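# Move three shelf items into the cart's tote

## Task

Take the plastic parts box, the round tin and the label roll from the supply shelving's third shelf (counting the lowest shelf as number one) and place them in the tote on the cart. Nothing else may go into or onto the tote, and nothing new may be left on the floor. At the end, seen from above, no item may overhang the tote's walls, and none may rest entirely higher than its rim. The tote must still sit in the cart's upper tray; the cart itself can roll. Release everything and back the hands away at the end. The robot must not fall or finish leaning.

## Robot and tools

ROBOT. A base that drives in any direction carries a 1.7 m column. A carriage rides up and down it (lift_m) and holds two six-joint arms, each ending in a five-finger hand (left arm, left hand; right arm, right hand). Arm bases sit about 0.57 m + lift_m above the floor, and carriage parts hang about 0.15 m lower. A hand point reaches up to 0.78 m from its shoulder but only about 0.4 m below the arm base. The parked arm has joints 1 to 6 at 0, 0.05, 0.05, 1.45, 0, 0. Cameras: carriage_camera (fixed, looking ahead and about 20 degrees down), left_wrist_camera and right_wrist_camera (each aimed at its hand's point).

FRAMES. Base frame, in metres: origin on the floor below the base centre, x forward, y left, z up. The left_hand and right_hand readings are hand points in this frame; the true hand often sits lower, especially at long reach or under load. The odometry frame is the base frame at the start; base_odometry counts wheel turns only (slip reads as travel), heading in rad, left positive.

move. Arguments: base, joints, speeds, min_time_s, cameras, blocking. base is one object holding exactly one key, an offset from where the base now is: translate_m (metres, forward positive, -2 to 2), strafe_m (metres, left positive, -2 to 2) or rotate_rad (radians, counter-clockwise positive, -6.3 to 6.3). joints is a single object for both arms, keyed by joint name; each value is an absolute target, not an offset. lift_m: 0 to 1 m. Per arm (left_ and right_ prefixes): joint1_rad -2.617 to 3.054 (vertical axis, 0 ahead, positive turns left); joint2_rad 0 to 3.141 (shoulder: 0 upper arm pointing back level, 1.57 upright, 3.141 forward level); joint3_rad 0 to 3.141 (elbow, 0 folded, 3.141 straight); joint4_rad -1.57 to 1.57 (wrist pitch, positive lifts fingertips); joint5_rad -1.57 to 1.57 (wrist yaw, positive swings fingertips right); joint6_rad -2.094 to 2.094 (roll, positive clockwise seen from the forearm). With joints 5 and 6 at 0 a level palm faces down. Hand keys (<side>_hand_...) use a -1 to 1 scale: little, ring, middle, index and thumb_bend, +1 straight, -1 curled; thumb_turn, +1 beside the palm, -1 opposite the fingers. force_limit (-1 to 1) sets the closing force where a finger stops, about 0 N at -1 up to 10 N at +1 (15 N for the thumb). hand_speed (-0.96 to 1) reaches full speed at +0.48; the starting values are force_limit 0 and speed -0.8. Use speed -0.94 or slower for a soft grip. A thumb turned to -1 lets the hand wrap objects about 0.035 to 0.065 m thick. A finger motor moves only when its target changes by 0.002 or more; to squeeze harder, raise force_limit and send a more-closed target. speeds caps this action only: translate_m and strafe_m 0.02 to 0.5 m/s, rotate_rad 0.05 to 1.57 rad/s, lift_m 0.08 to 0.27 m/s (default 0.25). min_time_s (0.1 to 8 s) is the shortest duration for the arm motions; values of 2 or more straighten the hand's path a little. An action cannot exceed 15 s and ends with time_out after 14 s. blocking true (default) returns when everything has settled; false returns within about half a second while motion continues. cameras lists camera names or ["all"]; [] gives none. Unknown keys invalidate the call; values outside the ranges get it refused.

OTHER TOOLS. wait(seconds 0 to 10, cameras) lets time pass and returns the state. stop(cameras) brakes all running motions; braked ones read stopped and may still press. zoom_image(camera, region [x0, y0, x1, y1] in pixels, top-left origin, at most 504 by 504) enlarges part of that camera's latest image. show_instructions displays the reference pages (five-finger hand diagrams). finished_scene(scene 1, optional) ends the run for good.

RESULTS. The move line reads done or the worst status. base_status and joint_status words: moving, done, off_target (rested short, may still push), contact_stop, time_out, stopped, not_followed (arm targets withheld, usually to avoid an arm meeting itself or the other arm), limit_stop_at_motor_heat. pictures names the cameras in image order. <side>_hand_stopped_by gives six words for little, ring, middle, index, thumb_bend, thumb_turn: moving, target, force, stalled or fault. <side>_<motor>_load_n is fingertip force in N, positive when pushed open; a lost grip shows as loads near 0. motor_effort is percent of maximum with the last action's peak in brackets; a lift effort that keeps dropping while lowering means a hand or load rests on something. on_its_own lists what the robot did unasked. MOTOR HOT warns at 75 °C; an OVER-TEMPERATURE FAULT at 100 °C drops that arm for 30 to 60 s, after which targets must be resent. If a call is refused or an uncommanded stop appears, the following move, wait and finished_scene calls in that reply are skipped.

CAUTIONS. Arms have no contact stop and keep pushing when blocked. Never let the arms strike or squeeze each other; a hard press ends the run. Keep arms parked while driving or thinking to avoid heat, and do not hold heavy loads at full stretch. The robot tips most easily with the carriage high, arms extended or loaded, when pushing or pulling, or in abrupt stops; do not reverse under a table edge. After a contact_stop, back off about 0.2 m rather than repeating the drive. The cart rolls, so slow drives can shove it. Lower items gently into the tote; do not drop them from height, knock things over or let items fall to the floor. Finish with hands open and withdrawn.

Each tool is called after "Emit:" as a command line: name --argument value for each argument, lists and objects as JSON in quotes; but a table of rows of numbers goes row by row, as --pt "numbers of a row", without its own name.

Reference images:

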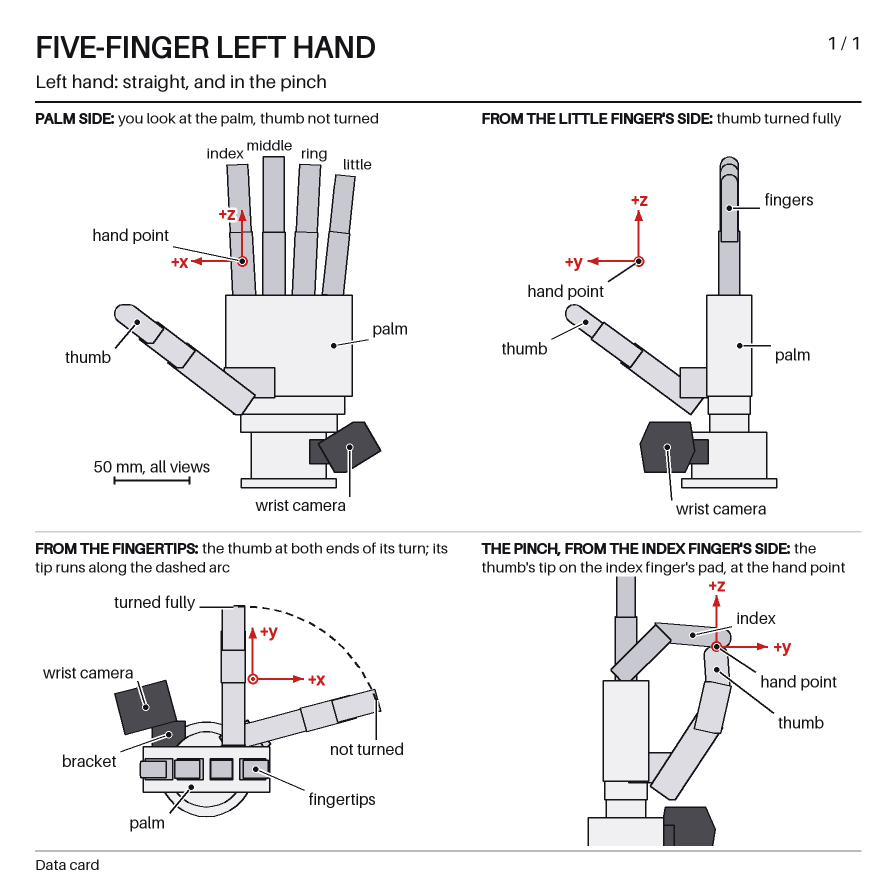

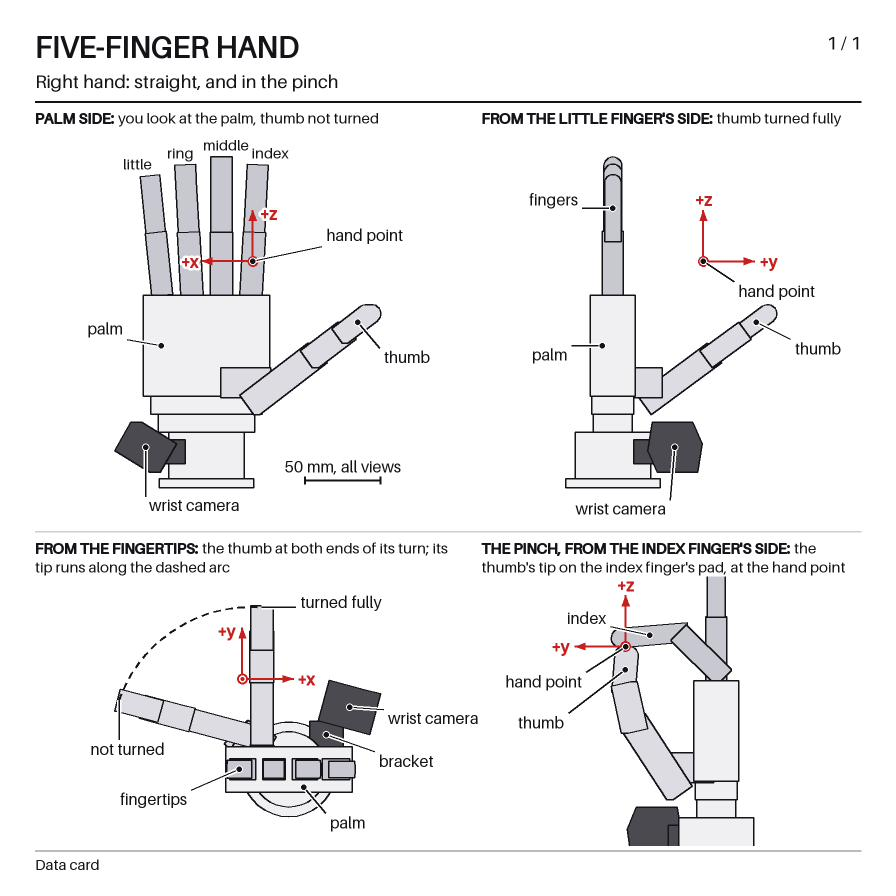

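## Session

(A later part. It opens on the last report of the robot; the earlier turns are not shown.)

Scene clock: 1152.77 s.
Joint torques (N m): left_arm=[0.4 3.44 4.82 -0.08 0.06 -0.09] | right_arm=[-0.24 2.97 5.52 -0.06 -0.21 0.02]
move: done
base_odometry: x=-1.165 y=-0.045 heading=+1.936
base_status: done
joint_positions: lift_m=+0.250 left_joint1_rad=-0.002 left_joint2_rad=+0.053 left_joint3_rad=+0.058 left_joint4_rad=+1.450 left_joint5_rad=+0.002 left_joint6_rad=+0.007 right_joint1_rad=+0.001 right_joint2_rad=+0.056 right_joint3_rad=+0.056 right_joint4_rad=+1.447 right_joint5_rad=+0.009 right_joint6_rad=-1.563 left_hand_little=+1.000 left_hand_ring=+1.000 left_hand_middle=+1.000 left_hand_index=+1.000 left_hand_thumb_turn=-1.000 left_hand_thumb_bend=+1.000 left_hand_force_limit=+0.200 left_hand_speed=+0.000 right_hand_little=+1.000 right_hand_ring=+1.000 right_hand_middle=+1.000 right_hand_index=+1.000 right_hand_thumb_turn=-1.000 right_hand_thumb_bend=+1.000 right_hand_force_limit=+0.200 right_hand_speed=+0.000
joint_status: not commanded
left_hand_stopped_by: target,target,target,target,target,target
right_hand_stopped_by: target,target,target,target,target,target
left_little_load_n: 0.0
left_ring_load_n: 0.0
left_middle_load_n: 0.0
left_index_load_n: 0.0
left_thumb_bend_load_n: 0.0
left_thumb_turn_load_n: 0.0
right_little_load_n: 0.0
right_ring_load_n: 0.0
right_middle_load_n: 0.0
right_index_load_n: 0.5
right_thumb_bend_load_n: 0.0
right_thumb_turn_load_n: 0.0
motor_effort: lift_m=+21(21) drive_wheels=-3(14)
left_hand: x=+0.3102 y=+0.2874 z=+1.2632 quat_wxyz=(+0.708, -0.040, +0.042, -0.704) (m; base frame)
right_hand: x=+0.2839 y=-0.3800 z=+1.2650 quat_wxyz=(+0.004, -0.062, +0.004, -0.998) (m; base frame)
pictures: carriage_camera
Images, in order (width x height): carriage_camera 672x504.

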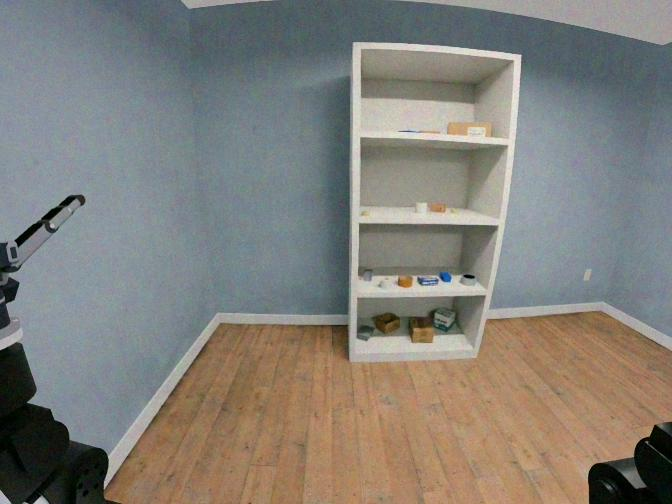

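Emit:
move --base '{"translate_m": 0.5}' --speeds '{"translate_m": 0.3}' --joints '{"right_joint1_rad": 0, "right_joint2_rad": 1.7, "right_joint3_rad": 1.43, "right_joint4_rad": 0.3, "right_joint5_rad": 0.45, "right_joint6_rad": -1.57, "lift_m": 0.175}' --min_time_s 3 --cameras '["carriage_camera", "right_wrist_camera"]'

Scene clock: 1163.73 s.
Joint torques (N m): left_arm=[0.38 3.49 4.83 -0.06 0.04 -0.09] | right_arm=[-0.18 -6.65 10.96 1.63 0.05 -0.01]
move: done
base_odometry: x=-1.343 y=+0.422 heading=+1.936
base_status: done
joint_positions: lift_m=+0.175 left_joint1_rad=-0.002 left_joint2_rad=+0.053 left_joint3_rad=+0.058 left_joint4_rad=+1.450 left_joint5_rad=+0.002 left_joint6_rad=+0.007 right_joint1_rad=+0.001 right_joint2_rad=+1.686 right_joint3_rad=+1.399 right_joint4_rad=+0.313 right_joint5_rad=+0.437 right_joint6_rad=-1.563 left_hand_little=+1.000 left_hand_ring=+1.000 left_hand_middle=+1.000 left_hand_index=+1.000 left_hand_thumb_turn=-1.000 left_hand_thumb_bend=+1.000 left_hand_force_limit=+0.200 left_hand_speed=+0.000 right_hand_little=+1.000 right_hand_ring=+1.000 right_hand_middle=+1.000 right_hand_index=+1.000 right_hand_thumb_turn=-1.000 right_hand_thumb_bend=+1.000 right_hand_force_limit=+0.200 right_hand_speed=+0.000
joint_status: all done
left_hand_stopped_by: target,target,target,target,target,target
right_hand_stopped_by: target,target,target,target,target,target
left_little_load_n: 0.0
left_ring_load_n: 0.0
left_middle_load_n: 0.0
left_index_load_n: 0.0
left_thumb_bend_load_n: 0.0
left_thumb_turn_load_n: 0.0
right_little_load_n: 0.0
right_ring_load_n: 0.0
right_middle_load_n: 0.0
right_index_load_n: 0.0
right_thumb_bend_load_n: 0.0
right_thumb_turn_load_n: 0.0
motor_effort: lift_m=+21(21) drive_wheels=-2(10)
left_hand: x=+0.3100 y=+0.2874 z=+1.1882 quat_wxyz=(+0.708, -0.040, +0.042, -0.704) (m; base frame)
right_hand: x=+0.7461 y=-0.4544 z=+1.0786 quat_wxyz=(-0.148, -0.681, +0.157, -0.700) (m; base frame)
pictures: carriage_camera, right_wrist_camera
Images, in order (width x height): carriage_camera 672x504, right_wrist_camera 672x504.

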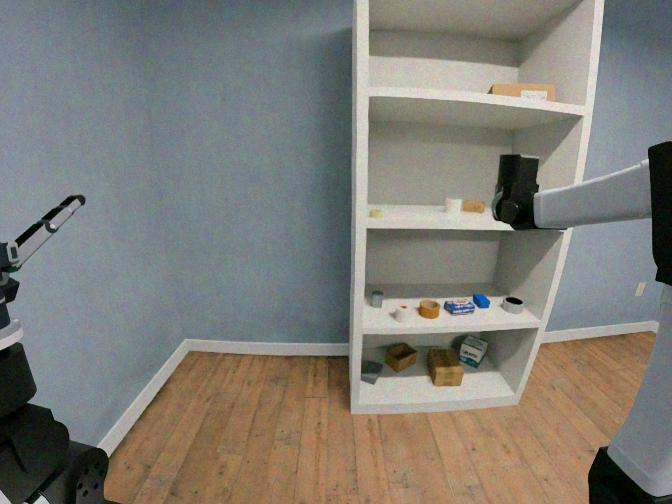

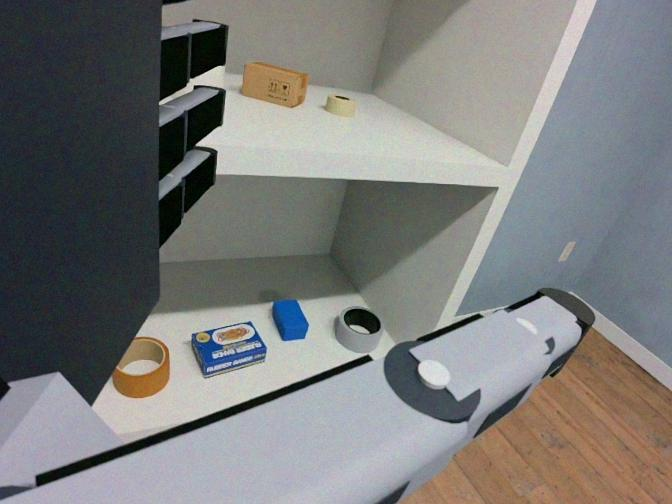

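Emit:
move --base '{"strafe_m": -0.02}' --speeds '{"strafe_m": 0.15}' --joints '{"lift_m": 0.16}'

Emit:
move --base '{"translate_m": 0.36}' --speeds '{"translate_m": 0.2}' --cameras '["carriage_camera", "right_wrist_camera"]'

Scene clock: 1171.77 s.
Joint torques (N m): left_arm=[0.39 3.51 4.83 -0.08 0.02 -0.09] | right_arm=[-0.01 -7.25 10.04 1.72 0.02 -0.01]
move: done
base_odometry: x=-1.325 y=+0.430 heading=+1.936
base_status: done
joint_positions: lift_m=+0.160 left_joint1_rad=-0.002 left_joint2_rad=+0.053 left_joint3_rad=+0.058 left_joint4_rad=+1.450 left_joint5_rad=+0.002 left_joint6_rad=+0.007 right_joint1_rad=+0.000 right_joint2_rad=+1.693 right_joint3_rad=+1.409 right_joint4_rad=+0.301 right_joint5_rad=+0.442 right_joint6_rad=-1.563 left_hand_little=+1.000 left_hand_ring=+1.000 left_hand_middle=+1.000 left_hand_index=+1.000 left_hand_thumb_turn=-1.000 left_hand_thumb_bend=+1.000 left_hand_force_limit=+0.200 left_hand_speed=+0.000 right_hand_little=+1.000 right_hand_ring=+1.000 right_hand_middle=+1.000 right_hand_index=+1.000 right_hand_thumb_turn=-1.000 right_hand_thumb_bend=+1.000 right_hand_force_limit=+0.200 right_hand_speed=+0.000
joint_status: all done
left_hand_stopped_by: target,target,target,target,target,target
right_hand_stopped_by: target,target,target,target,target,target
left_little_load_n: 0.0
left_ring_load_n: 0.0
left_middle_load_n: 0.0
left_index_load_n: 0.0
left_thumb_bend_load_n: 0.0
left_thumb_turn_load_n: 0.0
right_little_load_n: 0.0
right_ring_load_n: 0.0
right_middle_load_n: 0.0
right_index_load_n: 0.0
right_thumb_bend_load_n: 0.0
right_thumb_turn_load_n: 0.0
motor_effort: lift_m=+20(21) drive_wheels=-1(7)
left_hand: x=+0.3100 y=+0.2875 z=+1.1733 quat_wxyz=(+0.708, -0.040, +0.041, -0.704) (m; base frame)
right_hand: x=+0.7470 y=-0.4554 z=+1.0621 quat_wxyz=(-0.151, -0.683, +0.159, -0.696) (m; base frame)
pictures: none

Scene clock: 1174.67 s.
Joint torques (N m): left_arm=[0.36 3.48 4.82 -0.05 0.03 -0.09] | right_arm=[-0.09 -7.27 10.07 1.75 0.01 -0.01]
move: done
base_odometry: x=-1.453 y=+0.766 heading=+1.936
base_status: done
joint_positions: lift_m=+0.160 left_joint1_rad=-0.002 left_joint2_rad=+0.053 left_joint3_rad=+0.058 left_joint4_rad=+1.450 left_joint5_rad=+0.002 left_joint6_rad=+0.007 right_joint1_rad=+0.000 right_joint2_rad=+1.693 right_joint3_rad=+1.409 right_joint4_rad=+0.301 right_joint5_rad=+0.442 right_joint6_rad=-1.563 left_hand_little=+1.000 left_hand_ring=+1.000 left_hand_middle=+1.000 left_hand_index=+1.000 left_hand_thumb_turn=-1.000 left_hand_thumb_bend=+1.000 left_hand_force_limit=+0.200 left_hand_speed=+0.000 right_hand_little=+1.000 right_hand_ring=+1.000 right_hand_middle=+1.000 right_hand_index=+1.000 right_hand_thumb_turn=-1.000 right_hand_thumb_bend=+1.000 right_hand_force_limit=+0.200 right_hand_speed=+0.000
joint_status: not commanded
left_hand_stopped_by: target,target,target,target,target,target
right_hand_stopped_by: target,target,target,target,target,target
left_little_load_n: 0.0
left_ring_load_n: 0.0
left_middle_load_n: 0.0
left_index_load_n: 0.0
left_thumb_bend_load_n: 0.0
left_thumb_turn_load_n: 0.0
right_little_load_n: 0.0
right_ring_load_n: 0.0
right_middle_load_n: 0.0
right_index_load_n: 0.0
right_thumb_bend_load_n: 0.0
right_thumb_turn_load_n: 0.0
motor_effort: lift_m=+20(20) drive_wheels=-2(10)
left_hand: x=+0.3102 y=+0.2875 z=+1.1732 quat_wxyz=(+0.708, -0.040, +0.042, -0.704) (m; base frame)
right_hand: x=+0.7469 y=-0.4556 z=+1.0621 quat_wxyz=(-0.151, -0.683, +0.159, -0.696) (m; base frame)
pictures: carriage_camera, right_wrist_camera
Images, in order (width x height): carriage_camera 672x504, right_wrist_camera 672x504.

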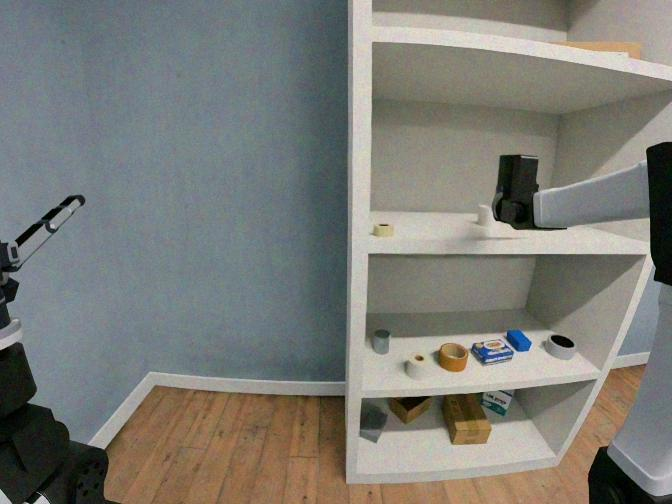

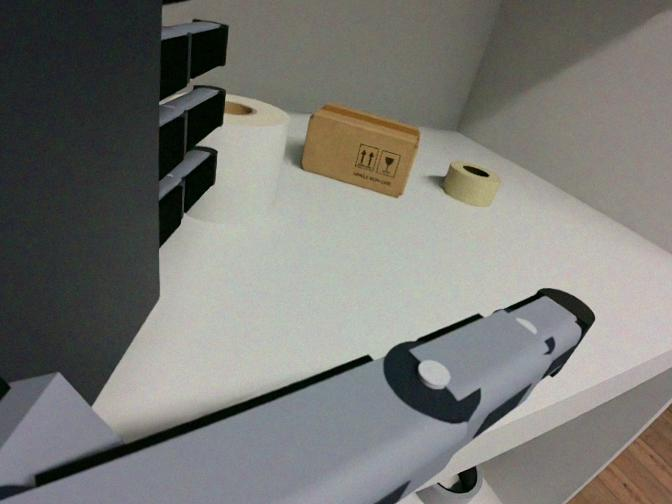

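Emit:
move --base '{"strafe_m": 0.013}' --speeds '{"strafe_m": 0.1}'

Emit:
move --base '{"translate_m": 0.09}' --speeds '{"translate_m": 0.12}' --cameras '["right_wrist_camera"]'

Scene clock: 1182.67 s.
Joint torques (N m): left_arm=[0.38 3.47 4.86 -0.07 0.05 -0.1] | right_arm=[-0.13 -7.25 10.09 1.73 0 -0.01]
move: done
base_odometry: x=-1.465 y=+0.761 heading=+1.936
base_status: done
joint_positions: lift_m=+0.160 left_joint1_rad=-0.002 left_joint2_rad=+0.053 left_joint3_rad=+0.058 left_joint4_rad=+1.450 left_joint5_rad=+0.002 left_joint6_rad=+0.007 right_joint1_rad=+0.001 right_joint2_rad=+1.693 right_joint3_rad=+1.409 right_joint4_rad=+0.301 right_joint5_rad=+0.443 right_joint6_rad=-1.563 left_hand_little=+1.000 left_hand_ring=+1.000 left_hand_middle=+1.000 left_hand_index=+1.000 left_hand_thumb_turn=-1.000 left_hand_thumb_bend=+1.000 left_hand_force_limit=+0.200 left_hand_speed=+0.000 right_hand_little=+1.000 right_hand_ring=+1.000 right_hand_middle=+1.000 right_hand_index=+1.000 right_hand_thumb_turn=-1.000 right_hand_thumb_bend=+1.000 right_hand_force_limit=+0.200 right_hand_speed=+0.000
joint_status: not commanded
left_hand_stopped_by: target,target,target,target,target,target
right_hand_stopped_by: target,target,target,target,target,target
left_little_load_n: 0.0
left_ring_load_n: 0.0
left_middle_load_n: 0.0
left_index_load_n: 0.0
left_thumb_bend_load_n: 0.0
left_thumb_turn_load_n: 0.0
right_little_load_n: 0.0
right_ring_load_n: 0.0
right_middle_load_n: 0.0
right_index_load_n: 0.0
right_thumb_bend_load_n: 0.0
right_thumb_turn_load_n: 0.5
motor_effort: lift_m=+20(20) drive_wheels=+3(7)
left_hand: x=+0.3102 y=+0.2876 z=+1.1732 quat_wxyz=(+0.708, -0.040, +0.042, -0.704) (m; base frame)
right_hand: x=+0.7468 y=-0.4555 z=+1.0621 quat_wxyz=(-0.151, -0.683, +0.159, -0.696) (m; base frame)
pictures: none

Scene clock: 1184.20 s.
Joint torques (N m): left_arm=[0.39 3.47 4.85 -0.09 0.04 -0.09] | right_arm=[-0.13 -7.25 10.1 1.74 -0.01 -0.01]
move: done
base_odometry: x=-1.498 y=+0.845 heading=+1.936
base_status: done
joint_positions: lift_m=+0.160 left_joint1_rad=-0.002 left_joint2_rad=+0.053 left_joint3_rad=+0.058 left_joint4_rad=+1.449 left_joint5_rad=+0.001 left_joint6_rad=+0.007 right_joint1_rad=+0.001 right_joint2_rad=+1.693 right_joint3_rad=+1.409 right_joint4_rad=+0.301 right_joint5_rad=+0.444 right_joint6_rad=-1.563 left_hand_little=+1.000 left_hand_ring=+1.000 left_hand_middle=+1.000 left_hand_index=+1.000 left_hand_thumb_turn=-1.000 left_hand_thumb_bend=+1.000 left_hand_force_limit=+0.200 left_hand_speed=+0.000 right_hand_little=+1.000 right_hand_ring=+1.000 right_hand_middle=+1.000 right_hand_index=+1.000 right_hand_thumb_turn=-1.000 right_hand_thumb_bend=+1.000 right_hand_force_limit=+0.200 right_hand_speed=+0.000
joint_status: not commanded
left_hand_stopped_by: target,target,target,target,target,target
right_hand_stopped_by: target,target,target,target,target,target
left_little_load_n: 0.0
left_ring_load_n: 0.0
left_middle_load_n: 0.0
left_index_load_n: 0.0
left_thumb_bend_load_n: 0.0
left_thumb_turn_load_n: 0.0
right_little_load_n: 0.0
right_ring_load_n: 0.0
right_middle_load_n: 0.0
right_index_load_n: 0.0
right_thumb_bend_load_n: 0.0
right_thumb_turn_load_n: 0.0
motor_effort: lift_m=+20(20) drive_wheels=-1(9)
left_hand: x=+0.3103 y=+0.2877 z=+1.1732 quat_wxyz=(+0.708, -0.040, +0.042, -0.704) (m; base frame)
right_hand: x=+0.7467 y=-0.4556 z=+1.0620 quat_wxyz=(-0.151, -0.683, +0.159, -0.696) (m; base frame)
pictures: right_wrist_camera
Images, in order (width x height): right_wrist_camera 672x504.

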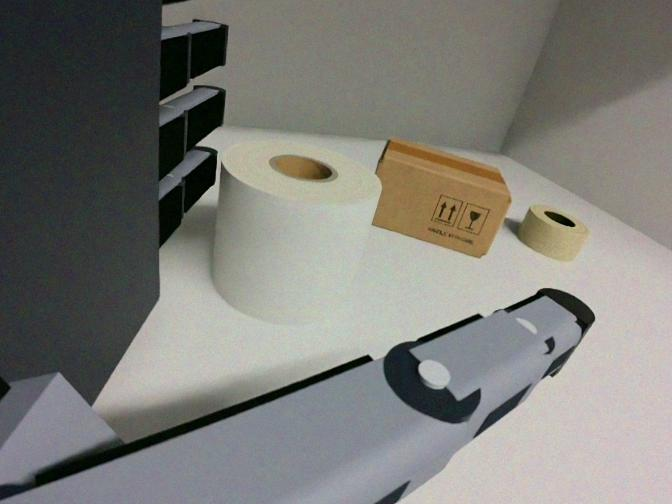

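Emit:
move --base '{"strafe_m": 0.006}' --speeds '{"strafe_m": 0.08}'

Emit:
move --base '{"translate_m": 0.03}' --speeds '{"translate_m": 0.06}' --cameras '["right_wrist_camera"]'

Scene clock: 1190.23 s.
Joint torques (N m): left_arm=[0.4 3.47 4.85 -0.06 0.05 -0.09] | right_arm=[-0.34 -7.2 10.13 1.73 -0.03 -0.01]
move: done
base_odometry: x=-1.503 y=+0.843 heading=+1.936
base_status: done
joint_positions: lift_m=+0.160 left_joint1_rad=-0.002 left_joint2_rad=+0.053 left_joint3_rad=+0.058 left_joint4_rad=+1.449 left_joint5_rad=+0.001 left_joint6_rad=+0.007 right_joint1_rad=+0.003 right_joint2_rad=+1.693 right_joint3_rad=+1.409 right_joint4_rad=+0.301 right_joint5_rad=+0.445 right_joint6_rad=-1.563 left_hand_little=+1.000 left_hand_ring=+1.000 left_hand_middle=+1.000 left_hand_index=+1.000 left_hand_thumb_turn=-1.000 left_hand_thumb_bend=+1.000 left_hand_force_limit=+0.200 left_hand_speed=+0.000 right_hand_little=+1.000 right_hand_ring=+1.000 right_hand_middle=+1.000 right_hand_index=+1.000 right_hand_thumb_turn=-1.000 right_hand_thumb_bend=+1.000 right_hand_force_limit=+0.200 right_hand_speed=+0.000
joint_status: not commanded
left_hand_stopped_by: target,target,target,target,target,target
right_hand_stopped_by: target,target,target,target,target,target
left_little_load_n: 0.0
left_ring_load_n: 0.0
left_middle_load_n: 0.0
left_index_load_n: 0.0
left_thumb_bend_load_n: 0.0
left_thumb_turn_load_n: 0.0
right_little_load_n: 0.0
right_ring_load_n: 0.0
right_middle_load_n: 0.0
right_index_load_n: 0.0
right_thumb_bend_load_n: 0.0
right_thumb_turn_load_n: 0.5
motor_effort: lift_m=+20(20) drive_wheels=+3(6)
left_hand: x=+0.3103 y=+0.2877 z=+1.1732 quat_wxyz=(+0.708, -0.040, +0.042, -0.704) (m; base frame)
right_hand: x=+0.7469 y=-0.4547 z=+1.0620 quat_wxyz=(-0.151, -0.684, +0.159, -0.696) (m; base frame)
pictures: none

Scene clock: 1191.27 s.
Joint torques (N m): left_arm=[0.38 3.48 4.85 -0.05 0.05 -0.09] | right_arm=[-0.32 -7.24 10.11 1.73 -0.02 -0.01]
move: done
base_odometry: x=-1.514 y=+0.871 heading=+1.936
base_status: done
joint_positions: lift_m=+0.160 left_joint1_rad=-0.002 left_joint2_rad=+0.053 left_joint3_rad=+0.058 left_joint4_rad=+1.448 left_joint5_rad=+0.001 left_joint6_rad=+0.007 right_joint1_rad=+0.003 right_joint2_rad=+1.693 right_joint3_rad=+1.409 right_joint4_rad=+0.301 right_joint5_rad=+0.445 right_joint6_rad=-1.563 left_hand_little=+1.000 left_hand_ring=+1.000 left_hand_middle=+1.000 left_hand_index=+1.000 left_hand_thumb_turn=-1.000 left_hand_thumb_bend=+1.000 left_hand_force_limit=+0.200 left_hand_speed=+0.000 right_hand_little=+1.000 right_hand_ring=+1.000 right_hand_middle=+1.000 right_hand_index=+1.000 right_hand_thumb_turn=-1.000 right_hand_thumb_bend=+1.000 right_hand_force_limit=+0.200 right_hand_speed=+0.000
joint_status: not commanded
left_hand_stopped_by: target,target,target,target,target,target
right_hand_stopped_by: target,target,target,target,target,target
left_little_load_n: 0.0
left_ring_load_n: 0.0
left_middle_load_n: 0.0
left_index_load_n: 0.0
left_thumb_bend_load_n: 0.0
left_thumb_turn_load_n: 0.0
right_little_load_n: 0.0
right_ring_load_n: 0.0
right_middle_load_n: 0.0
right_index_load_n: 0.0
right_thumb_bend_load_n: 0.0
right_thumb_turn_load_n: 0.0
motor_effort: lift_m=+20(20) drive_wheels=-1(10)
left_hand: x=+0.3106 y=+0.2877 z=+1.1731 quat_wxyz=(+0.708, -0.041, +0.042, -0.704) (m; base frame)
right_hand: x=+0.7469 y=-0.4547 z=+1.0619 quat_wxyz=(-0.151, -0.684, +0.159, -0.696) (m; base frame)
pictures: right_wrist_camera
Images, in order (width x height): right_wrist_camera 672x504.

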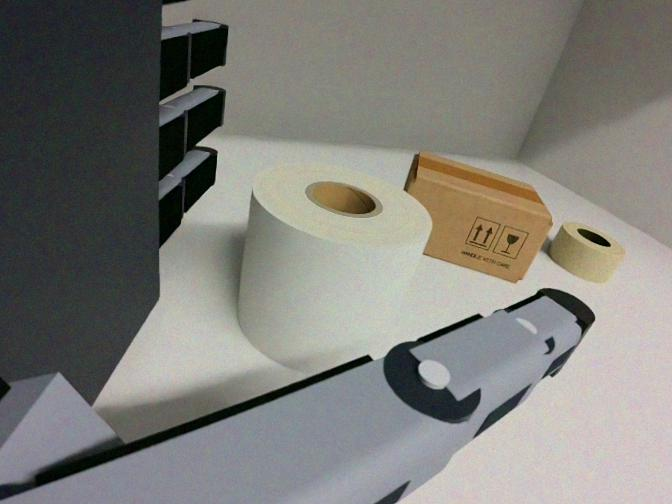

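Emit:
move --joints '{"lift_m": 0.143}' --speeds '{"lift_m": 0.08}'

Emit:
move --joints '{"right_hand_index": -0.4, "right_hand_middle": -0.4, "right_hand_ring": 0.3, "right_hand_little": 0.3, "right_hand_thumb_bend": -0.4, "right_hand_force_limit": -0.5, "right_hand_speed": -0.85}' --cameras '["right_wrist_camera"]'

Scene clock: 1199.23 s.
Joint torques (N m): left_arm=[0.36 3.48 4.88 -0.06 0.05 -0.09] | right_arm=[-0.31 -7.27 9.96 1.74 -0.01 -0.01]
move: done
base_odometry: x=-1.514 y=+0.871 heading=+1.936
base_status: not commanded
joint_positions: lift_m=+0.143 left_joint1_rad=-0.002 left_joint2_rad=+0.053 left_joint3_rad=+0.058 left_joint4_rad=+1.448 left_joint5_rad=+0.001 left_joint6_rad=+0.007 right_joint1_rad=+0.003 right_joint2_rad=+1.693 right_joint3_rad=+1.411 right_joint4_rad=+0.300 right_joint5_rad=+0.445 right_joint6_rad=-1.563 left_hand_little=+1.000 left_hand_ring=+1.000 left_hand_middle=+1.000 left_hand_index=+1.000 left_hand_thumb_turn=-1.000 left_hand_thumb_bend=+1.000 left_hand_force_limit=+0.200 left_hand_speed=+0.000 right_hand_little=+1.000 right_hand_ring=+1.000 right_hand_middle=+1.000 right_hand_index=+1.000 right_hand_thumb_turn=-1.000 right_hand_thumb_bend=+1.000 right_hand_force_limit=+0.200 right_hand_speed=+0.000
joint_status: all done
left_hand_stopped_by: target,target,target,target,target,target
right_hand_stopped_by: target,target,target,target,target,target
left_little_load_n: 0.0
left_ring_load_n: 0.0
left_middle_load_n: 0.0
left_index_load_n: 0.0
left_thumb_bend_load_n: 0.0
left_thumb_turn_load_n: 0.0
right_little_load_n: 0.0
right_ring_load_n: 0.0
right_middle_load_n: 0.0
right_index_load_n: 0.0
right_thumb_bend_load_n: 0.0
right_thumb_turn_load_n: 0.5
motor_effort: lift_m=+21(21) drive_wheels=-1(1)
left_hand: x=+0.3106 y=+0.2877 z=+1.1560 quat_wxyz=(+0.708, -0.041, +0.042, -0.704) (m; base frame)
right_hand: x=+0.7469 y=-0.4547 z=+1.0455 quat_wxyz=(-0.151, -0.683, +0.159, -0.696) (m; base frame)
pictures: none

Scene clock: 1205.07 s.
Joint torques (N m): left_arm=[0.38 3.48 4.86 -0.05 0.05 -0.09] | right_arm=[-0.32 -7.24 9.96 1.72 -0.01 -0.03]
move: off_target
base_odometry: x=-1.514 y=+0.871 heading=+1.936
base_status: not commanded
joint_positions: lift_m=+0.143 left_joint1_rad=-0.002 left_joint2_rad=+0.053 left_joint3_rad=+0.058 left_joint4_rad=+1.448 left_joint5_rad=+0.001 left_joint6_rad=+0.007 right_joint1_rad=+0.003 right_joint2_rad=+1.693 right_joint3_rad=+1.411 right_joint4_rad=+0.300 right_joint5_rad=+0.444 right_joint6_rad=-1.563 left_hand_little=+1.000 left_hand_ring=+1.000 left_hand_middle=+1.000 left_hand_index=+1.000 left_hand_thumb_turn=-1.000 left_hand_thumb_bend=+1.000 left_hand_force_limit=+0.200 left_hand_speed=+0.000 right_hand_little=+0.300 right_hand_ring=+0.300 right_hand_middle=-0.305 right_hand_index=-0.398 right_hand_thumb_turn=-1.000 right_hand_thumb_bend=+0.322 right_hand_force_limit=-0.500 right_hand_speed=-0.850
joint_status: right_hand_middle off_target (ended at -0.305, target -0.400); right_hand_thumb_bend off_target (ended at +0.322, target -0.400); the others done
left_hand_stopped_by: target,target,target,target,target,target
right_hand_stopped_by: target,target,force,force,force,target
left_little_load_n: 0.0
left_ring_load_n: 0.0
left_middle_load_n: 0.0
left_index_load_n: 0.5
left_thumb_bend_load_n: 0.0
left_thumb_turn_load_n: 0.0
right_little_load_n: 0.0
right_ring_load_n: 0.0
right_middle_load_n: 3.0
right_index_load_n: 2.5
right_thumb_bend_load_n: 4.0
right_thumb_turn_load_n: 0.5
motor_effort: lift_m=+21(21) drive_wheels=-1(1)
left_hand: x=+0.3106 y=+0.2877 z=+1.1560 quat_wxyz=(+0.708, -0.041, +0.042, -0.704) (m; base frame)
right_hand: x=+0.7470 y=-0.4546 z=+1.0455 quat_wxyz=(-0.151, -0.683, +0.159, -0.697) (m; base frame)
pictures: right_wrist_camera
Images, in order (width x height): right_wrist_camera 672x504.

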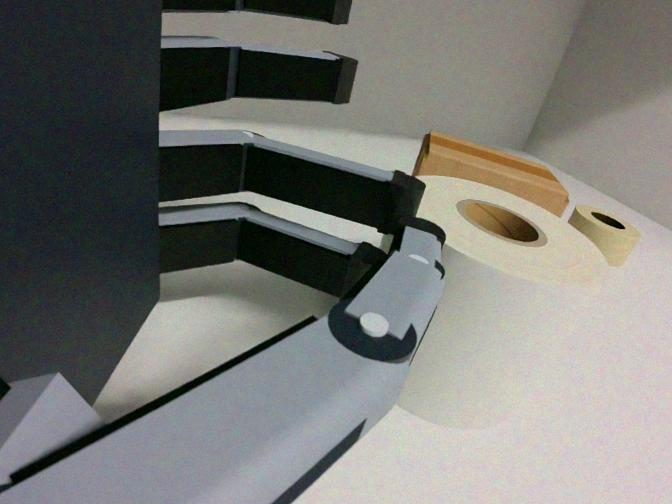

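Emit:
move --base '{"translate_m": -0.12}' --speeds '{"translate_m": 0.15}'

Emit:
move --joints '{"right_hand_index": 1, "right_hand_middle": 1, "right_hand_ring": 1, "right_hand_little": 1, "right_hand_thumb_bend": 1, "right_hand_speed": 0, "lift_m": 0.16}' --cameras '["carriage_camera", "right_wrist_camera"]'

Scene clock: 1220.27 s.
Joint torques (N m): left_arm=[0.39 3.49 4.83 -0.03 0.05 -0.09] | right_arm=[-0.35 -7.24 9.95 1.72 -0.01 -0.02]
move: done
base_odometry: x=-1.471 y=+0.759 heading=+1.936
base_status: done
joint_positions: lift_m=+0.143 left_joint1_rad=-0.002 left_joint2_rad=+0.053 left_joint3_rad=+0.058 left_joint4_rad=+1.447 left_joint5_rad=+0.001 left_joint6_rad=+0.007 right_joint1_rad=+0.003 right_joint2_rad=+1.693 right_joint3_rad=+1.411 right_joint4_rad=+0.300 right_joint5_rad=+0.444 right_joint6_rad=-1.563 left_hand_little=+1.000 left_hand_ring=+1.000 left_hand_middle=+1.000 left_hand_index=+1.000 left_hand_thumb_turn=-1.000 left_hand_thumb_bend=+1.000 left_hand_force_limit=+0.200 left_hand_speed=+0.000 right_hand_little=+0.300 right_hand_ring=+0.300 right_hand_middle=-0.305 right_hand_index=-0.398 right_hand_thumb_turn=-1.000 right_hand_thumb_bend=+0.322 right_hand_force_limit=-0.500 right_hand_speed=-0.850
joint_status: not commanded
left_hand_stopped_by: target,target,target,target,target,target
right_hand_stopped_by: target,target,force,force,force,target
left_little_load_n: 0.0
left_ring_load_n: 0.0
left_middle_load_n: 0.0
left_index_load_n: 0.0
left_thumb_bend_load_n: 0.0
left_thumb_turn_load_n: 0.0
right_little_load_n: 0.0
right_ring_load_n: 0.0
right_middle_load_n: 3.0
right_index_load_n: 2.5
right_thumb_bend_load_n: 4.0
right_thumb_turn_load_n: 0.0
motor_effort: lift_m=+21(21) drive_wheels=+0(8)
left_hand: x=+0.3109 y=+0.2877 z=+1.1559 quat_wxyz=(+0.708, -0.041, +0.042, -0.704) (m; base frame)
right_hand: x=+0.7470 y=-0.4546 z=+1.0455 quat_wxyz=(-0.151, -0.683, +0.159, -0.697) (m; base frame)
pictures: none

Scene clock: 1221.27 s.
Joint torques (N m): left_arm=[0.39 3.48 4.85 -0.05 0.04 -0.09] | right_arm=[-0.32 -7.31 9.62 1.73 -0.02 -0.01]
move: done
base_odometry: x=-1.471 y=+0.759 heading=+1.936
base_status: not commanded
joint_positions: lift_m=+0.160 left_joint1_rad=-0.002 left_joint2_rad=+0.053 left_joint3_rad=+0.058 left_joint4_rad=+1.447 left_joint5_rad=+0.001 left_joint6_rad=+0.007 right_joint1_rad=+0.003 right_joint2_rad=+1.694 right_joint3_rad=+1.415 right_joint4_rad=+0.303 right_joint5_rad=+0.444 right_joint6_rad=-1.563 left_hand_little=+1.000 left_hand_ring=+1.000 left_hand_middle=+1.000 left_hand_index=+1.000 left_hand_thumb_turn=-1.000 left_hand_thumb_bend=+1.000 left_hand_force_limit=+0.200 left_hand_speed=+0.000 right_hand_little=+1.000 right_hand_ring=+1.000 right_hand_middle=+1.000 right_hand_index=+1.000 right_hand_thumb_turn=-1.000 right_hand_thumb_bend=+1.000 right_hand_force_limit=-0.500 right_hand_speed=+0.000
joint_status: all done
left_hand_stopped_by: target,target,target,target,target,target
right_hand_stopped_by: target,target,target,target,target,target
left_little_load_n: 0.0
left_ring_load_n: 0.0
left_middle_load_n: 0.0
left_index_load_n: 0.0
left_thumb_bend_load_n: 0.0
left_thumb_turn_load_n: 0.0
right_little_load_n: 0.0
right_ring_load_n: 0.0
right_middle_load_n: 0.0
right_index_load_n: -0.5
right_thumb_bend_load_n: 0.0
right_thumb_turn_load_n: 0.5
motor_effort: lift_m=+20(24) drive_wheels=+0(0)
left_hand: x=+0.3108 y=+0.2877 z=+1.1731 quat_wxyz=(+0.708, -0.041, +0.042, -0.704) (m; base frame)
right_hand: x=+0.7473 y=-0.4546 z=+1.0648 quat_wxyz=(-0.150, -0.681, +0.159, -0.698) (m; base frame)
pictures: carriage_camera, right_wrist_camera
Images, in order (width x height): carriage_camera 672x504, right_wrist_camera 672x504.

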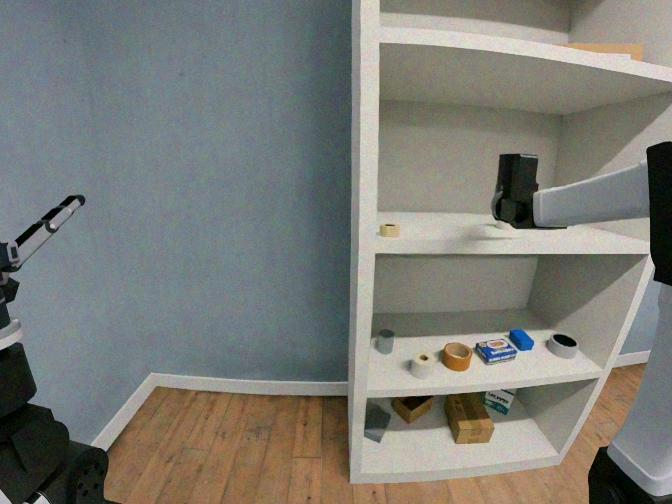

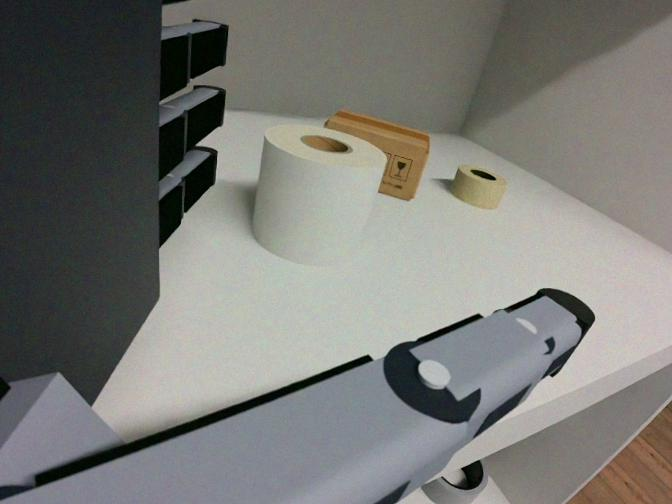

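Emit:
move --base '{"translate_m": 0.034}' --speeds '{"translate_m": 0.08}'

Emit:
move --base '{"strafe_m": -0.018}' --speeds '{"strafe_m": 0.08}' --cameras '["right_wrist_camera"]'

Scene clock: 1243.83 s.
Joint torques (N m): left_arm=[0.36 3.49 4.89 -0.03 0.04 -0.09] | right_arm=[-0.31 -7.34 9.66 1.7 -0.01 -0.01]
move: done
base_odometry: x=-1.483 y=+0.791 heading=+1.936
base_status: done
joint_positions: lift_m=+0.160 left_joint1_rad=-0.002 left_joint2_rad=+0.053 left_joint3_rad=+0.058 left_joint4_rad=+1.448 left_joint5_rad=+0.001 left_joint6_rad=+0.007 right_joint1_rad=+0.003 right_joint2_rad=+1.694 right_joint3_rad=+1.415 right_joint4_rad=+0.302 right_joint5_rad=+0.444 right_joint6_rad=-1.563 left_hand_little=+1.000 left_hand_ring=+1.000 left_hand_middle=+1.000 left_hand_index=+1.000 left_hand_thumb_turn=-1.000 left_hand_thumb_bend=+1.000 left_hand_force_limit=+0.200 left_hand_speed=+0.000 right_hand_little=+1.000 right_hand_ring=+1.000 right_hand_middle=+1.000 right_hand_index=+1.000 right_hand_thumb_turn=-1.000 right_hand_thumb_bend=+1.000 right_hand_force_limit=-0.500 right_hand_speed=+0.000
joint_status: not commanded
left_hand_stopped_by: target,target,target,target,target,target
right_hand_stopped_by: target,target,target,target,target,target
left_little_load_n: 0.0
left_ring_load_n: 0.0
left_middle_load_n: 0.0
left_index_load_n: 0.0
left_thumb_bend_load_n: 0.0
left_thumb_turn_load_n: 0.0
right_little_load_n: 0.0
right_ring_load_n: 0.0
right_middle_load_n: 0.0
right_index_load_n: 0.0
right_thumb_bend_load_n: 0.0
right_thumb_turn_load_n: 0.0
motor_effort: lift_m=+20(20) drive_wheels=+1(8)
left_hand: x=+0.3107 y=+0.2877 z=+1.1731 quat_wxyz=(+0.708, -0.041, +0.042, -0.704) (m; base frame)
right_hand: x=+0.7473 y=-0.4546 z=+1.0646 quat_wxyz=(-0.151, -0.682, +0.159, -0.698) (m; base frame)
pictures: none

Scene clock: 1244.67 s.
Joint torques (N m): left_arm=[0.4 3.51 4.82 -0.04 0.04 -0.09] | right_arm=[-0.14 -7.28 9.62 1.72 -0.03 -0.01]
move: done
base_odometry: x=-1.466 y=+0.797 heading=+1.936
base_status: done
joint_positions: lift_m=+0.160 left_joint1_rad=-0.002 left_joint2_rad=+0.053 left_joint3_rad=+0.058 left_joint4_rad=+1.448 left_joint5_rad=+0.002 left_joint6_rad=+0.007 right_joint1_rad=+0.001 right_joint2_rad=+1.694 right_joint3_rad=+1.415 right_joint4_rad=+0.302 right_joint5_rad=+0.446 right_joint6_rad=-1.563 left_hand_little=+1.000 left_hand_ring=+1.000 left_hand_middle=+1.000 left_hand_index=+1.000 left_hand_thumb_turn=-1.000 left_hand_thumb_bend=+1.000 left_hand_force_limit=+0.200 left_hand_speed=+0.000 right_hand_little=+1.000 right_hand_ring=+1.000 right_hand_middle=+1.000 right_hand_index=+1.000 right_hand_thumb_turn=-1.000 right_hand_thumb_bend=+1.000 right_hand_force_limit=-0.500 right_hand_speed=+0.000
joint_status: not commanded
left_hand_stopped_by: target,target,target,target,target,target
right_hand_stopped_by: target,target,target,target,target,target
left_little_load_n: 0.0
left_ring_load_n: 0.5
left_middle_load_n: 0.0
left_index_load_n: 0.0
left_thumb_bend_load_n: 0.0
left_thumb_turn_load_n: 0.0
right_little_load_n: 0.0
right_ring_load_n: 0.0
right_middle_load_n: 0.0
right_index_load_n: 0.0
right_thumb_bend_load_n: 0.0
right_thumb_turn_load_n: 0.0
motor_effort: lift_m=+20(20) drive_wheels=+0(5)
left_hand: x=+0.3107 y=+0.2876 z=+1.1731 quat_wxyz=(+0.708, -0.041, +0.042, -0.704) (m; base frame)
right_hand: x=+0.7469 y=-0.4559 z=+1.0646 quat_wxyz=(-0.152, -0.681, +0.160, -0.698) (m; base frame)
pictures: right_wrist_camera
Images, in order (width x height): right_wrist_camera 672x504.

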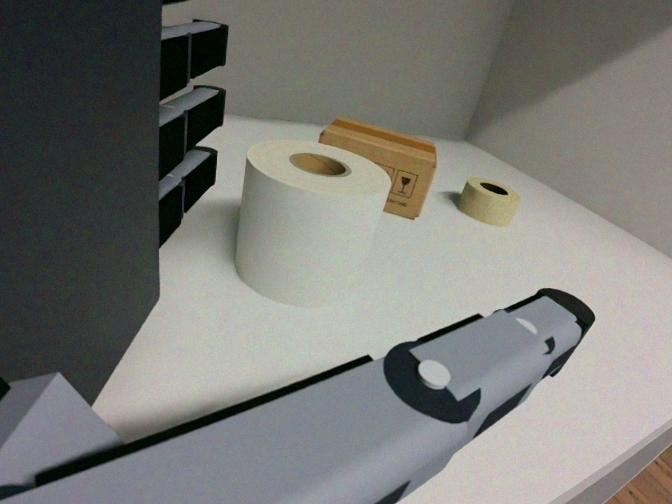

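Emit:
move --base '{"translate_m": 0.034}' --speeds '{"translate_m": 0.08}'

Emit:
move --base '{"strafe_m": -0.01}' --speeds '{"strafe_m": 0.08}' --cameras '["right_wrist_camera"]'

Scene clock: 1248.87 s.
Joint torques (N m): left_arm=[0.4 3.49 4.88 -0.08 0.04 -0.09] | right_arm=[-0.13 -7.28 9.59 1.73 -0.03 -0.01]
move: done
base_odometry: x=-1.479 y=+0.829 heading=+1.936
base_status: done
joint_positions: lift_m=+0.160 left_joint1_rad=-0.002 left_joint2_rad=+0.053 left_joint3_rad=+0.058 left_joint4_rad=+1.448 left_joint5_rad=+0.002 left_joint6_rad=+0.007 right_joint1_rad=+0.001 right_joint2_rad=+1.694 right_joint3_rad=+1.415 right_joint4_rad=+0.301 right_joint5_rad=+0.446 right_joint6_rad=-1.563 left_hand_little=+1.000 left_hand_ring=+1.000 left_hand_middle=+1.000 left_hand_index=+1.000 left_hand_thumb_turn=-1.000 left_hand_thumb_bend=+1.000 left_hand_force_limit=+0.200 left_hand_speed=+0.000 right_hand_little=+1.000 right_hand_ring=+1.000 right_hand_middle=+1.000 right_hand_index=+1.000 right_hand_thumb_turn=-1.000 right_hand_thumb_bend=+1.000 right_hand_force_limit=-0.500 right_hand_speed=+0.000
joint_status: not commanded
left_hand_stopped_by: target,target,target,target,target,target
right_hand_stopped_by: target,target,target,target,target,target
left_little_load_n: 0.0
left_ring_load_n: 0.0
left_middle_load_n: 0.0
left_index_load_n: 0.0
left_thumb_bend_load_n: 0.0
left_thumb_turn_load_n: 0.0
right_little_load_n: 0.0
right_ring_load_n: 0.0
right_middle_load_n: 0.5
right_index_load_n: 0.0
right_thumb_bend_load_n: 0.0
right_thumb_turn_load_n: 0.5
motor_effort: lift_m=+20(20) drive_wheels=-1(8)
left_hand: x=+0.3107 y=+0.2876 z=+1.1731 quat_wxyz=(+0.708, -0.041, +0.042, -0.704) (m; base frame)
right_hand: x=+0.7468 y=-0.4559 z=+1.0644 quat_wxyz=(-0.152, -0.682, +0.160, -0.698) (m; base frame)
pictures: none

Scene clock: 1249.57 s.
Joint torques (N m): left_arm=[0.38 3.49 4.83 -0.05 0.04 -0.08] | right_arm=[0.05 -7.34 9.58 1.73 -0.05 -0.01]
move: done
base_odometry: x=-1.469 y=+0.832 heading=+1.936
base_status: done
joint_positions: lift_m=+0.160 left_joint1_rad=-0.002 left_joint2_rad=+0.053 left_joint3_rad=+0.058 left_joint4_rad=+1.448 left_joint5_rad=+0.002 left_joint6_rad=+0.007 right_joint1_rad=+0.000 right_joint2_rad=+1.694 right_joint3_rad=+1.415 right_joint4_rad=+0.301 right_joint5_rad=+0.447 right_joint6_rad=-1.563 left_hand_little=+1.000 left_hand_ring=+1.000 left_hand_middle=+1.000 left_hand_index=+1.000 left_hand_thumb_turn=-1.000 left_hand_thumb_bend=+1.000 left_hand_force_limit=+0.200 left_hand_speed=+0.000 right_hand_little=+1.000 right_hand_ring=+1.000 right_hand_middle=+1.000 right_hand_index=+1.000 right_hand_thumb_turn=-1.000 right_hand_thumb_bend=+1.000 right_hand_force_limit=-0.500 right_hand_speed=+0.000
joint_status: not commanded
left_hand_stopped_by: target,target,target,target,target,target
right_hand_stopped_by: target,target,target,target,target,target
left_little_load_n: 0.0
left_ring_load_n: 0.0
left_middle_load_n: 0.0
left_index_load_n: 0.5
left_thumb_bend_load_n: 0.0
left_thumb_turn_load_n: 0.0
right_little_load_n: 0.0
right_ring_load_n: -0.5
right_middle_load_n: -0.5
right_index_load_n: 0.0
right_thumb_bend_load_n: 0.0
right_thumb_turn_load_n: 0.5
motor_effort: lift_m=+20(20) drive_wheels=+3(7)
left_hand: x=+0.3107 y=+0.2876 z=+1.1731 quat_wxyz=(+0.708, -0.041, +0.042, -0.704) (m; base frame)
right_hand: x=+0.7465 y=-0.4565 z=+1.0644 quat_wxyz=(-0.153, -0.681, +0.161, -0.697) (m; base frame)
pictures: right_wrist_camera
Images, in order (width x height): right_wrist_camera 672x504.

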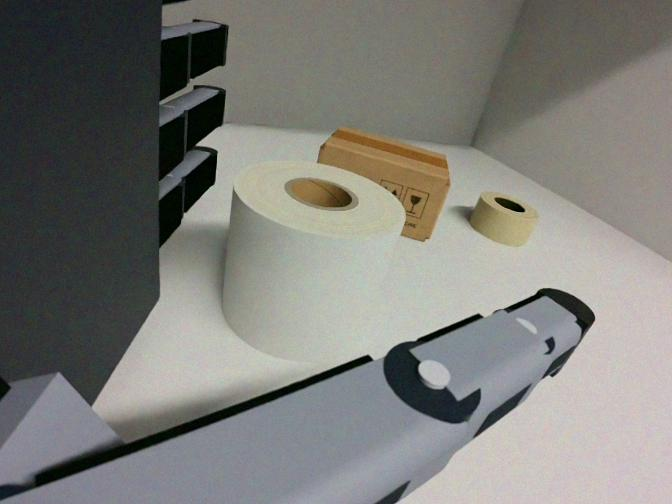

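Emit:
move --base '{"translate_m": 0.03}' --speeds '{"translate_m": 0.06}' --cameras '["right_wrist_camera"]'

Scene clock: 1253.67 s.
Joint torques (N m): left_arm=[0.35 3.49 4.82 -0.05 0.04 -0.09] | right_arm=[-0.03 -7.31 9.61 1.74 -0.04 -0.01]
move: done
base_odometry: x=-1.480 y=+0.860 heading=+1.935
base_status: done
joint_positions: lift_m=+0.160 left_joint1_rad=-0.002 left_joint2_rad=+0.053 left_joint3_rad=+0.058 left_joint4_rad=+1.448 left_joint5_rad=+0.002 left_joint6_rad=+0.007 right_joint1_rad=+0.000 right_joint2_rad=+1.694 right_joint3_rad=+1.415 right_joint4_rad=+0.300 right_joint5_rad=+0.447 right_joint6_rad=-1.563 left_hand_little=+1.000 left_hand_ring=+1.000 left_hand_middle=+1.000 left_hand_index=+1.000 left_hand_thumb_turn=-1.000 left_hand_thumb_bend=+1.000 left_hand_force_limit=+0.200 left_hand_speed=+0.000 right_hand_little=+1.000 right_hand_ring=+1.000 right_hand_middle=+1.000 right_hand_index=+1.000 right_hand_thumb_turn=-1.000 right_hand_thumb_bend=+1.000 right_hand_force_limit=-0.500 right_hand_speed=+0.000
joint_status: not commanded
left_hand_stopped_by: target,target,target,target,target,target
right_hand_stopped_by: target,target,target,target,target,target
left_little_load_n: 0.0
left_ring_load_n: 0.0
left_middle_load_n: 0.0
left_index_load_n: 0.0
left_thumb_bend_load_n: 0.0
left_thumb_turn_load_n: 0.0
right_little_load_n: 0.0
right_ring_load_n: 0.0
right_middle_load_n: 0.0
right_index_load_n: 0.0
right_thumb_bend_load_n: 0.0
right_thumb_turn_load_n: 0.0
motor_effort: lift_m=+20(20) drive_wheels=+3(8)
left_hand: x=+0.3107 y=+0.2876 z=+1.1731 quat_wxyz=(+0.708, -0.041, +0.042, -0.704) (m; base frame)
right_hand: x=+0.7465 y=-0.4565 z=+1.0642 quat_wxyz=(-0.153, -0.682, +0.161, -0.697) (m; base frame)
pictures: right_wrist_camera
Images, in order (width x height): right_wrist_camera 672x504.

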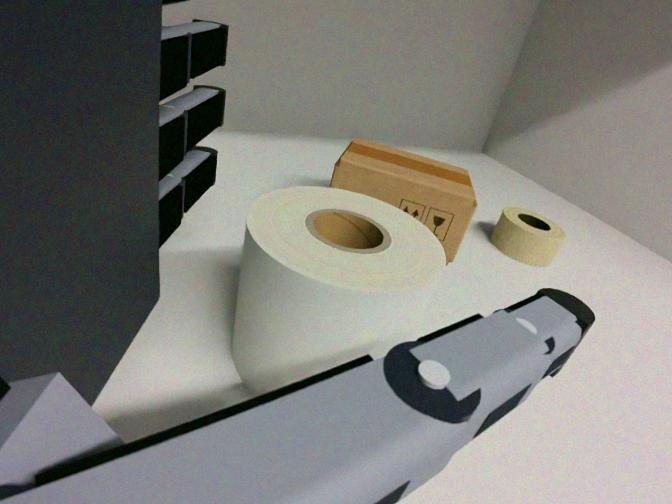

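Emit:
move --joints '{"lift_m": 0.143}' --speeds '{"lift_m": 0.08}' --cameras '["right_wrist_camera"]'

Emit:
move --joints '{"right_hand_index": -0.4, "right_hand_middle": -0.4, "right_hand_force_limit": -0.6, "right_hand_speed": -0.85}' --cameras '["right_wrist_camera"]'

Scene clock: 1259.37 s.
Joint torques (N m): left_arm=[0.38 3.44 4.86 -0.06 0.05 -0.09] | right_arm=[-0.03 -7.38 9.59 1.75 -0.05 -0.01]
move: done
base_odometry: x=-1.480 y=+0.860 heading=+1.935
base_status: not commanded
joint_positions: lift_m=+0.143 left_joint1_rad=-0.002 left_joint2_rad=+0.053 left_joint3_rad=+0.058 left_joint4_rad=+1.448 left_joint5_rad=+0.002 left_joint6_rad=+0.007 right_joint1_rad=+0.000 right_joint2_rad=+1.694 right_joint3_rad=+1.415 right_joint4_rad=+0.300 right_joint5_rad=+0.447 right_joint6_rad=-1.563 left_hand_little=+1.000 left_hand_ring=+1.000 left_hand_middle=+1.000 left_hand_index=+1.000 left_hand_thumb_turn=-1.000 left_hand_thumb_bend=+1.000 left_hand_force_limit=+0.200 left_hand_speed=+0.000 right_hand_little=+1.000 right_hand_ring=+1.000 right_hand_middle=+1.000 right_hand_index=+1.000 right_hand_thumb_turn=-1.000 right_hand_thumb_bend=+1.000 right_hand_force_limit=-0.500 right_hand_speed=+0.000
joint_status: all done
left_hand_stopped_by: target,target,target,target,target,target
right_hand_stopped_by: target,target,target,target,target,target
left_little_load_n: 0.0
left_ring_load_n: 0.0
left_middle_load_n: 0.0
left_index_load_n: 0.0
left_thumb_bend_load_n: 0.0
left_thumb_turn_load_n: 0.0
right_little_load_n: 0.0
right_ring_load_n: 0.0
right_middle_load_n: 0.0
right_index_load_n: 0.0
right_thumb_bend_load_n: 0.0
right_thumb_turn_load_n: 0.5
motor_effort: lift_m=+21(21) drive_wheels=+3(3)
left_hand: x=+0.3107 y=+0.2876 z=+1.1560 quat_wxyz=(+0.708, -0.041, +0.042, -0.704) (m; base frame)
right_hand: x=+0.7465 y=-0.4565 z=+1.0471 quat_wxyz=(-0.153, -0.682, +0.161, -0.697) (m; base frame)
pictures: right_wrist_camera
Images, in order (width x height): right_wrist_camera 672x504.

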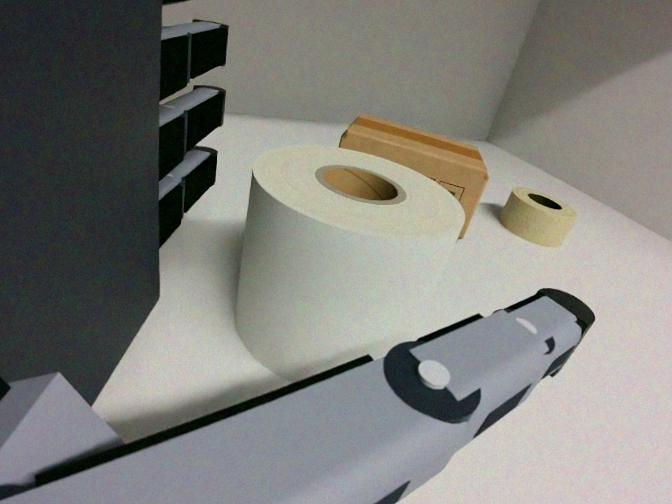

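Scene clock: 1262.97 s.
Joint torques (N m): left_arm=[0.38 3.49 4.85 -0.05 0.05 -0.09] | right_arm=[-0.05 -7.32 9.59 1.73 -0.04 -0.01]
move: off_target
base_odometry: x=-1.480 y=+0.860 heading=+1.935
base_status: not commanded
joint_positions: lift_m=+0.143 left_joint1_rad=-0.002 left_joint2_rad=+0.053 left_joint3_rad=+0.058 left_joint4_rad=+1.448 left_joint5_rad=+0.002 left_joint6_rad=+0.007 right_joint1_rad=+0.000 right_joint2_rad=+1.694 right_joint3_rad=+1.415 right_joint4_rad=+0.300 right_joint5_rad=+0.447 right_joint6_rad=-1.564 left_hand_little=+1.000 left_hand_ring=+1.000 left_hand_middle=+1.000 left_hand_index=+1.000 left_hand_thumb_turn=-1.000 left_hand_thumb_bend=+1.000 left_hand_force_limit=+0.200 left_hand_speed=+0.000 right_hand_little=+1.000 right_hand_ring=+1.000 right_hand_middle=+0.112 right_hand_index=+0.126 right_hand_thumb_turn=-1.000 right_hand_thumb_bend=+1.000 right_hand_force_limit=-0.600 right_hand_speed=-0.850
joint_status: right_hand_middle off_target (ended at +0.112, target -0.400); right_hand_index off_target (ended at +0.126, target -0.400); the others done
left_hand_stopped_by: target,target,target,target,target,target
right_hand_stopped_by: target,target,force,force,target,target
left_little_load_n: 0.0
left_ring_load_n: 0.0
left_middle_load_n: 0.0
left_index_load_n: 0.0
left_thumb_bend_load_n: 0.0
left_thumb_turn_load_n: 0.0
right_little_load_n: 0.0
right_ring_load_n: 0.0
right_middle_load_n: 1.5
right_index_load_n: 2.0
right_thumb_bend_load_n: 1.0
right_thumb_turn_load_n: 1.5
motor_effort: lift_m=+21(21) drive_wheels=+3(3)
left_hand: x=+0.3107 y=+0.2876 z=+1.1560 quat_wxyz=(+0.708, -0.041, +0.042, -0.704) (m; base frame)
right_hand: x=+0.7465 y=-0.4565 z=+1.0471 quat_wxyz=(-0.153, -0.682, +0.161, -0.697) (m; base frame)
pictures: right_wrist_camera
Images, in order (width x height): right_wrist_camera 672x504.

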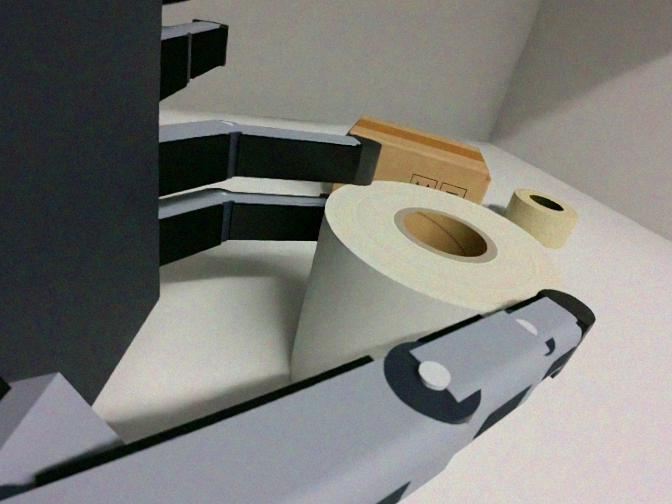

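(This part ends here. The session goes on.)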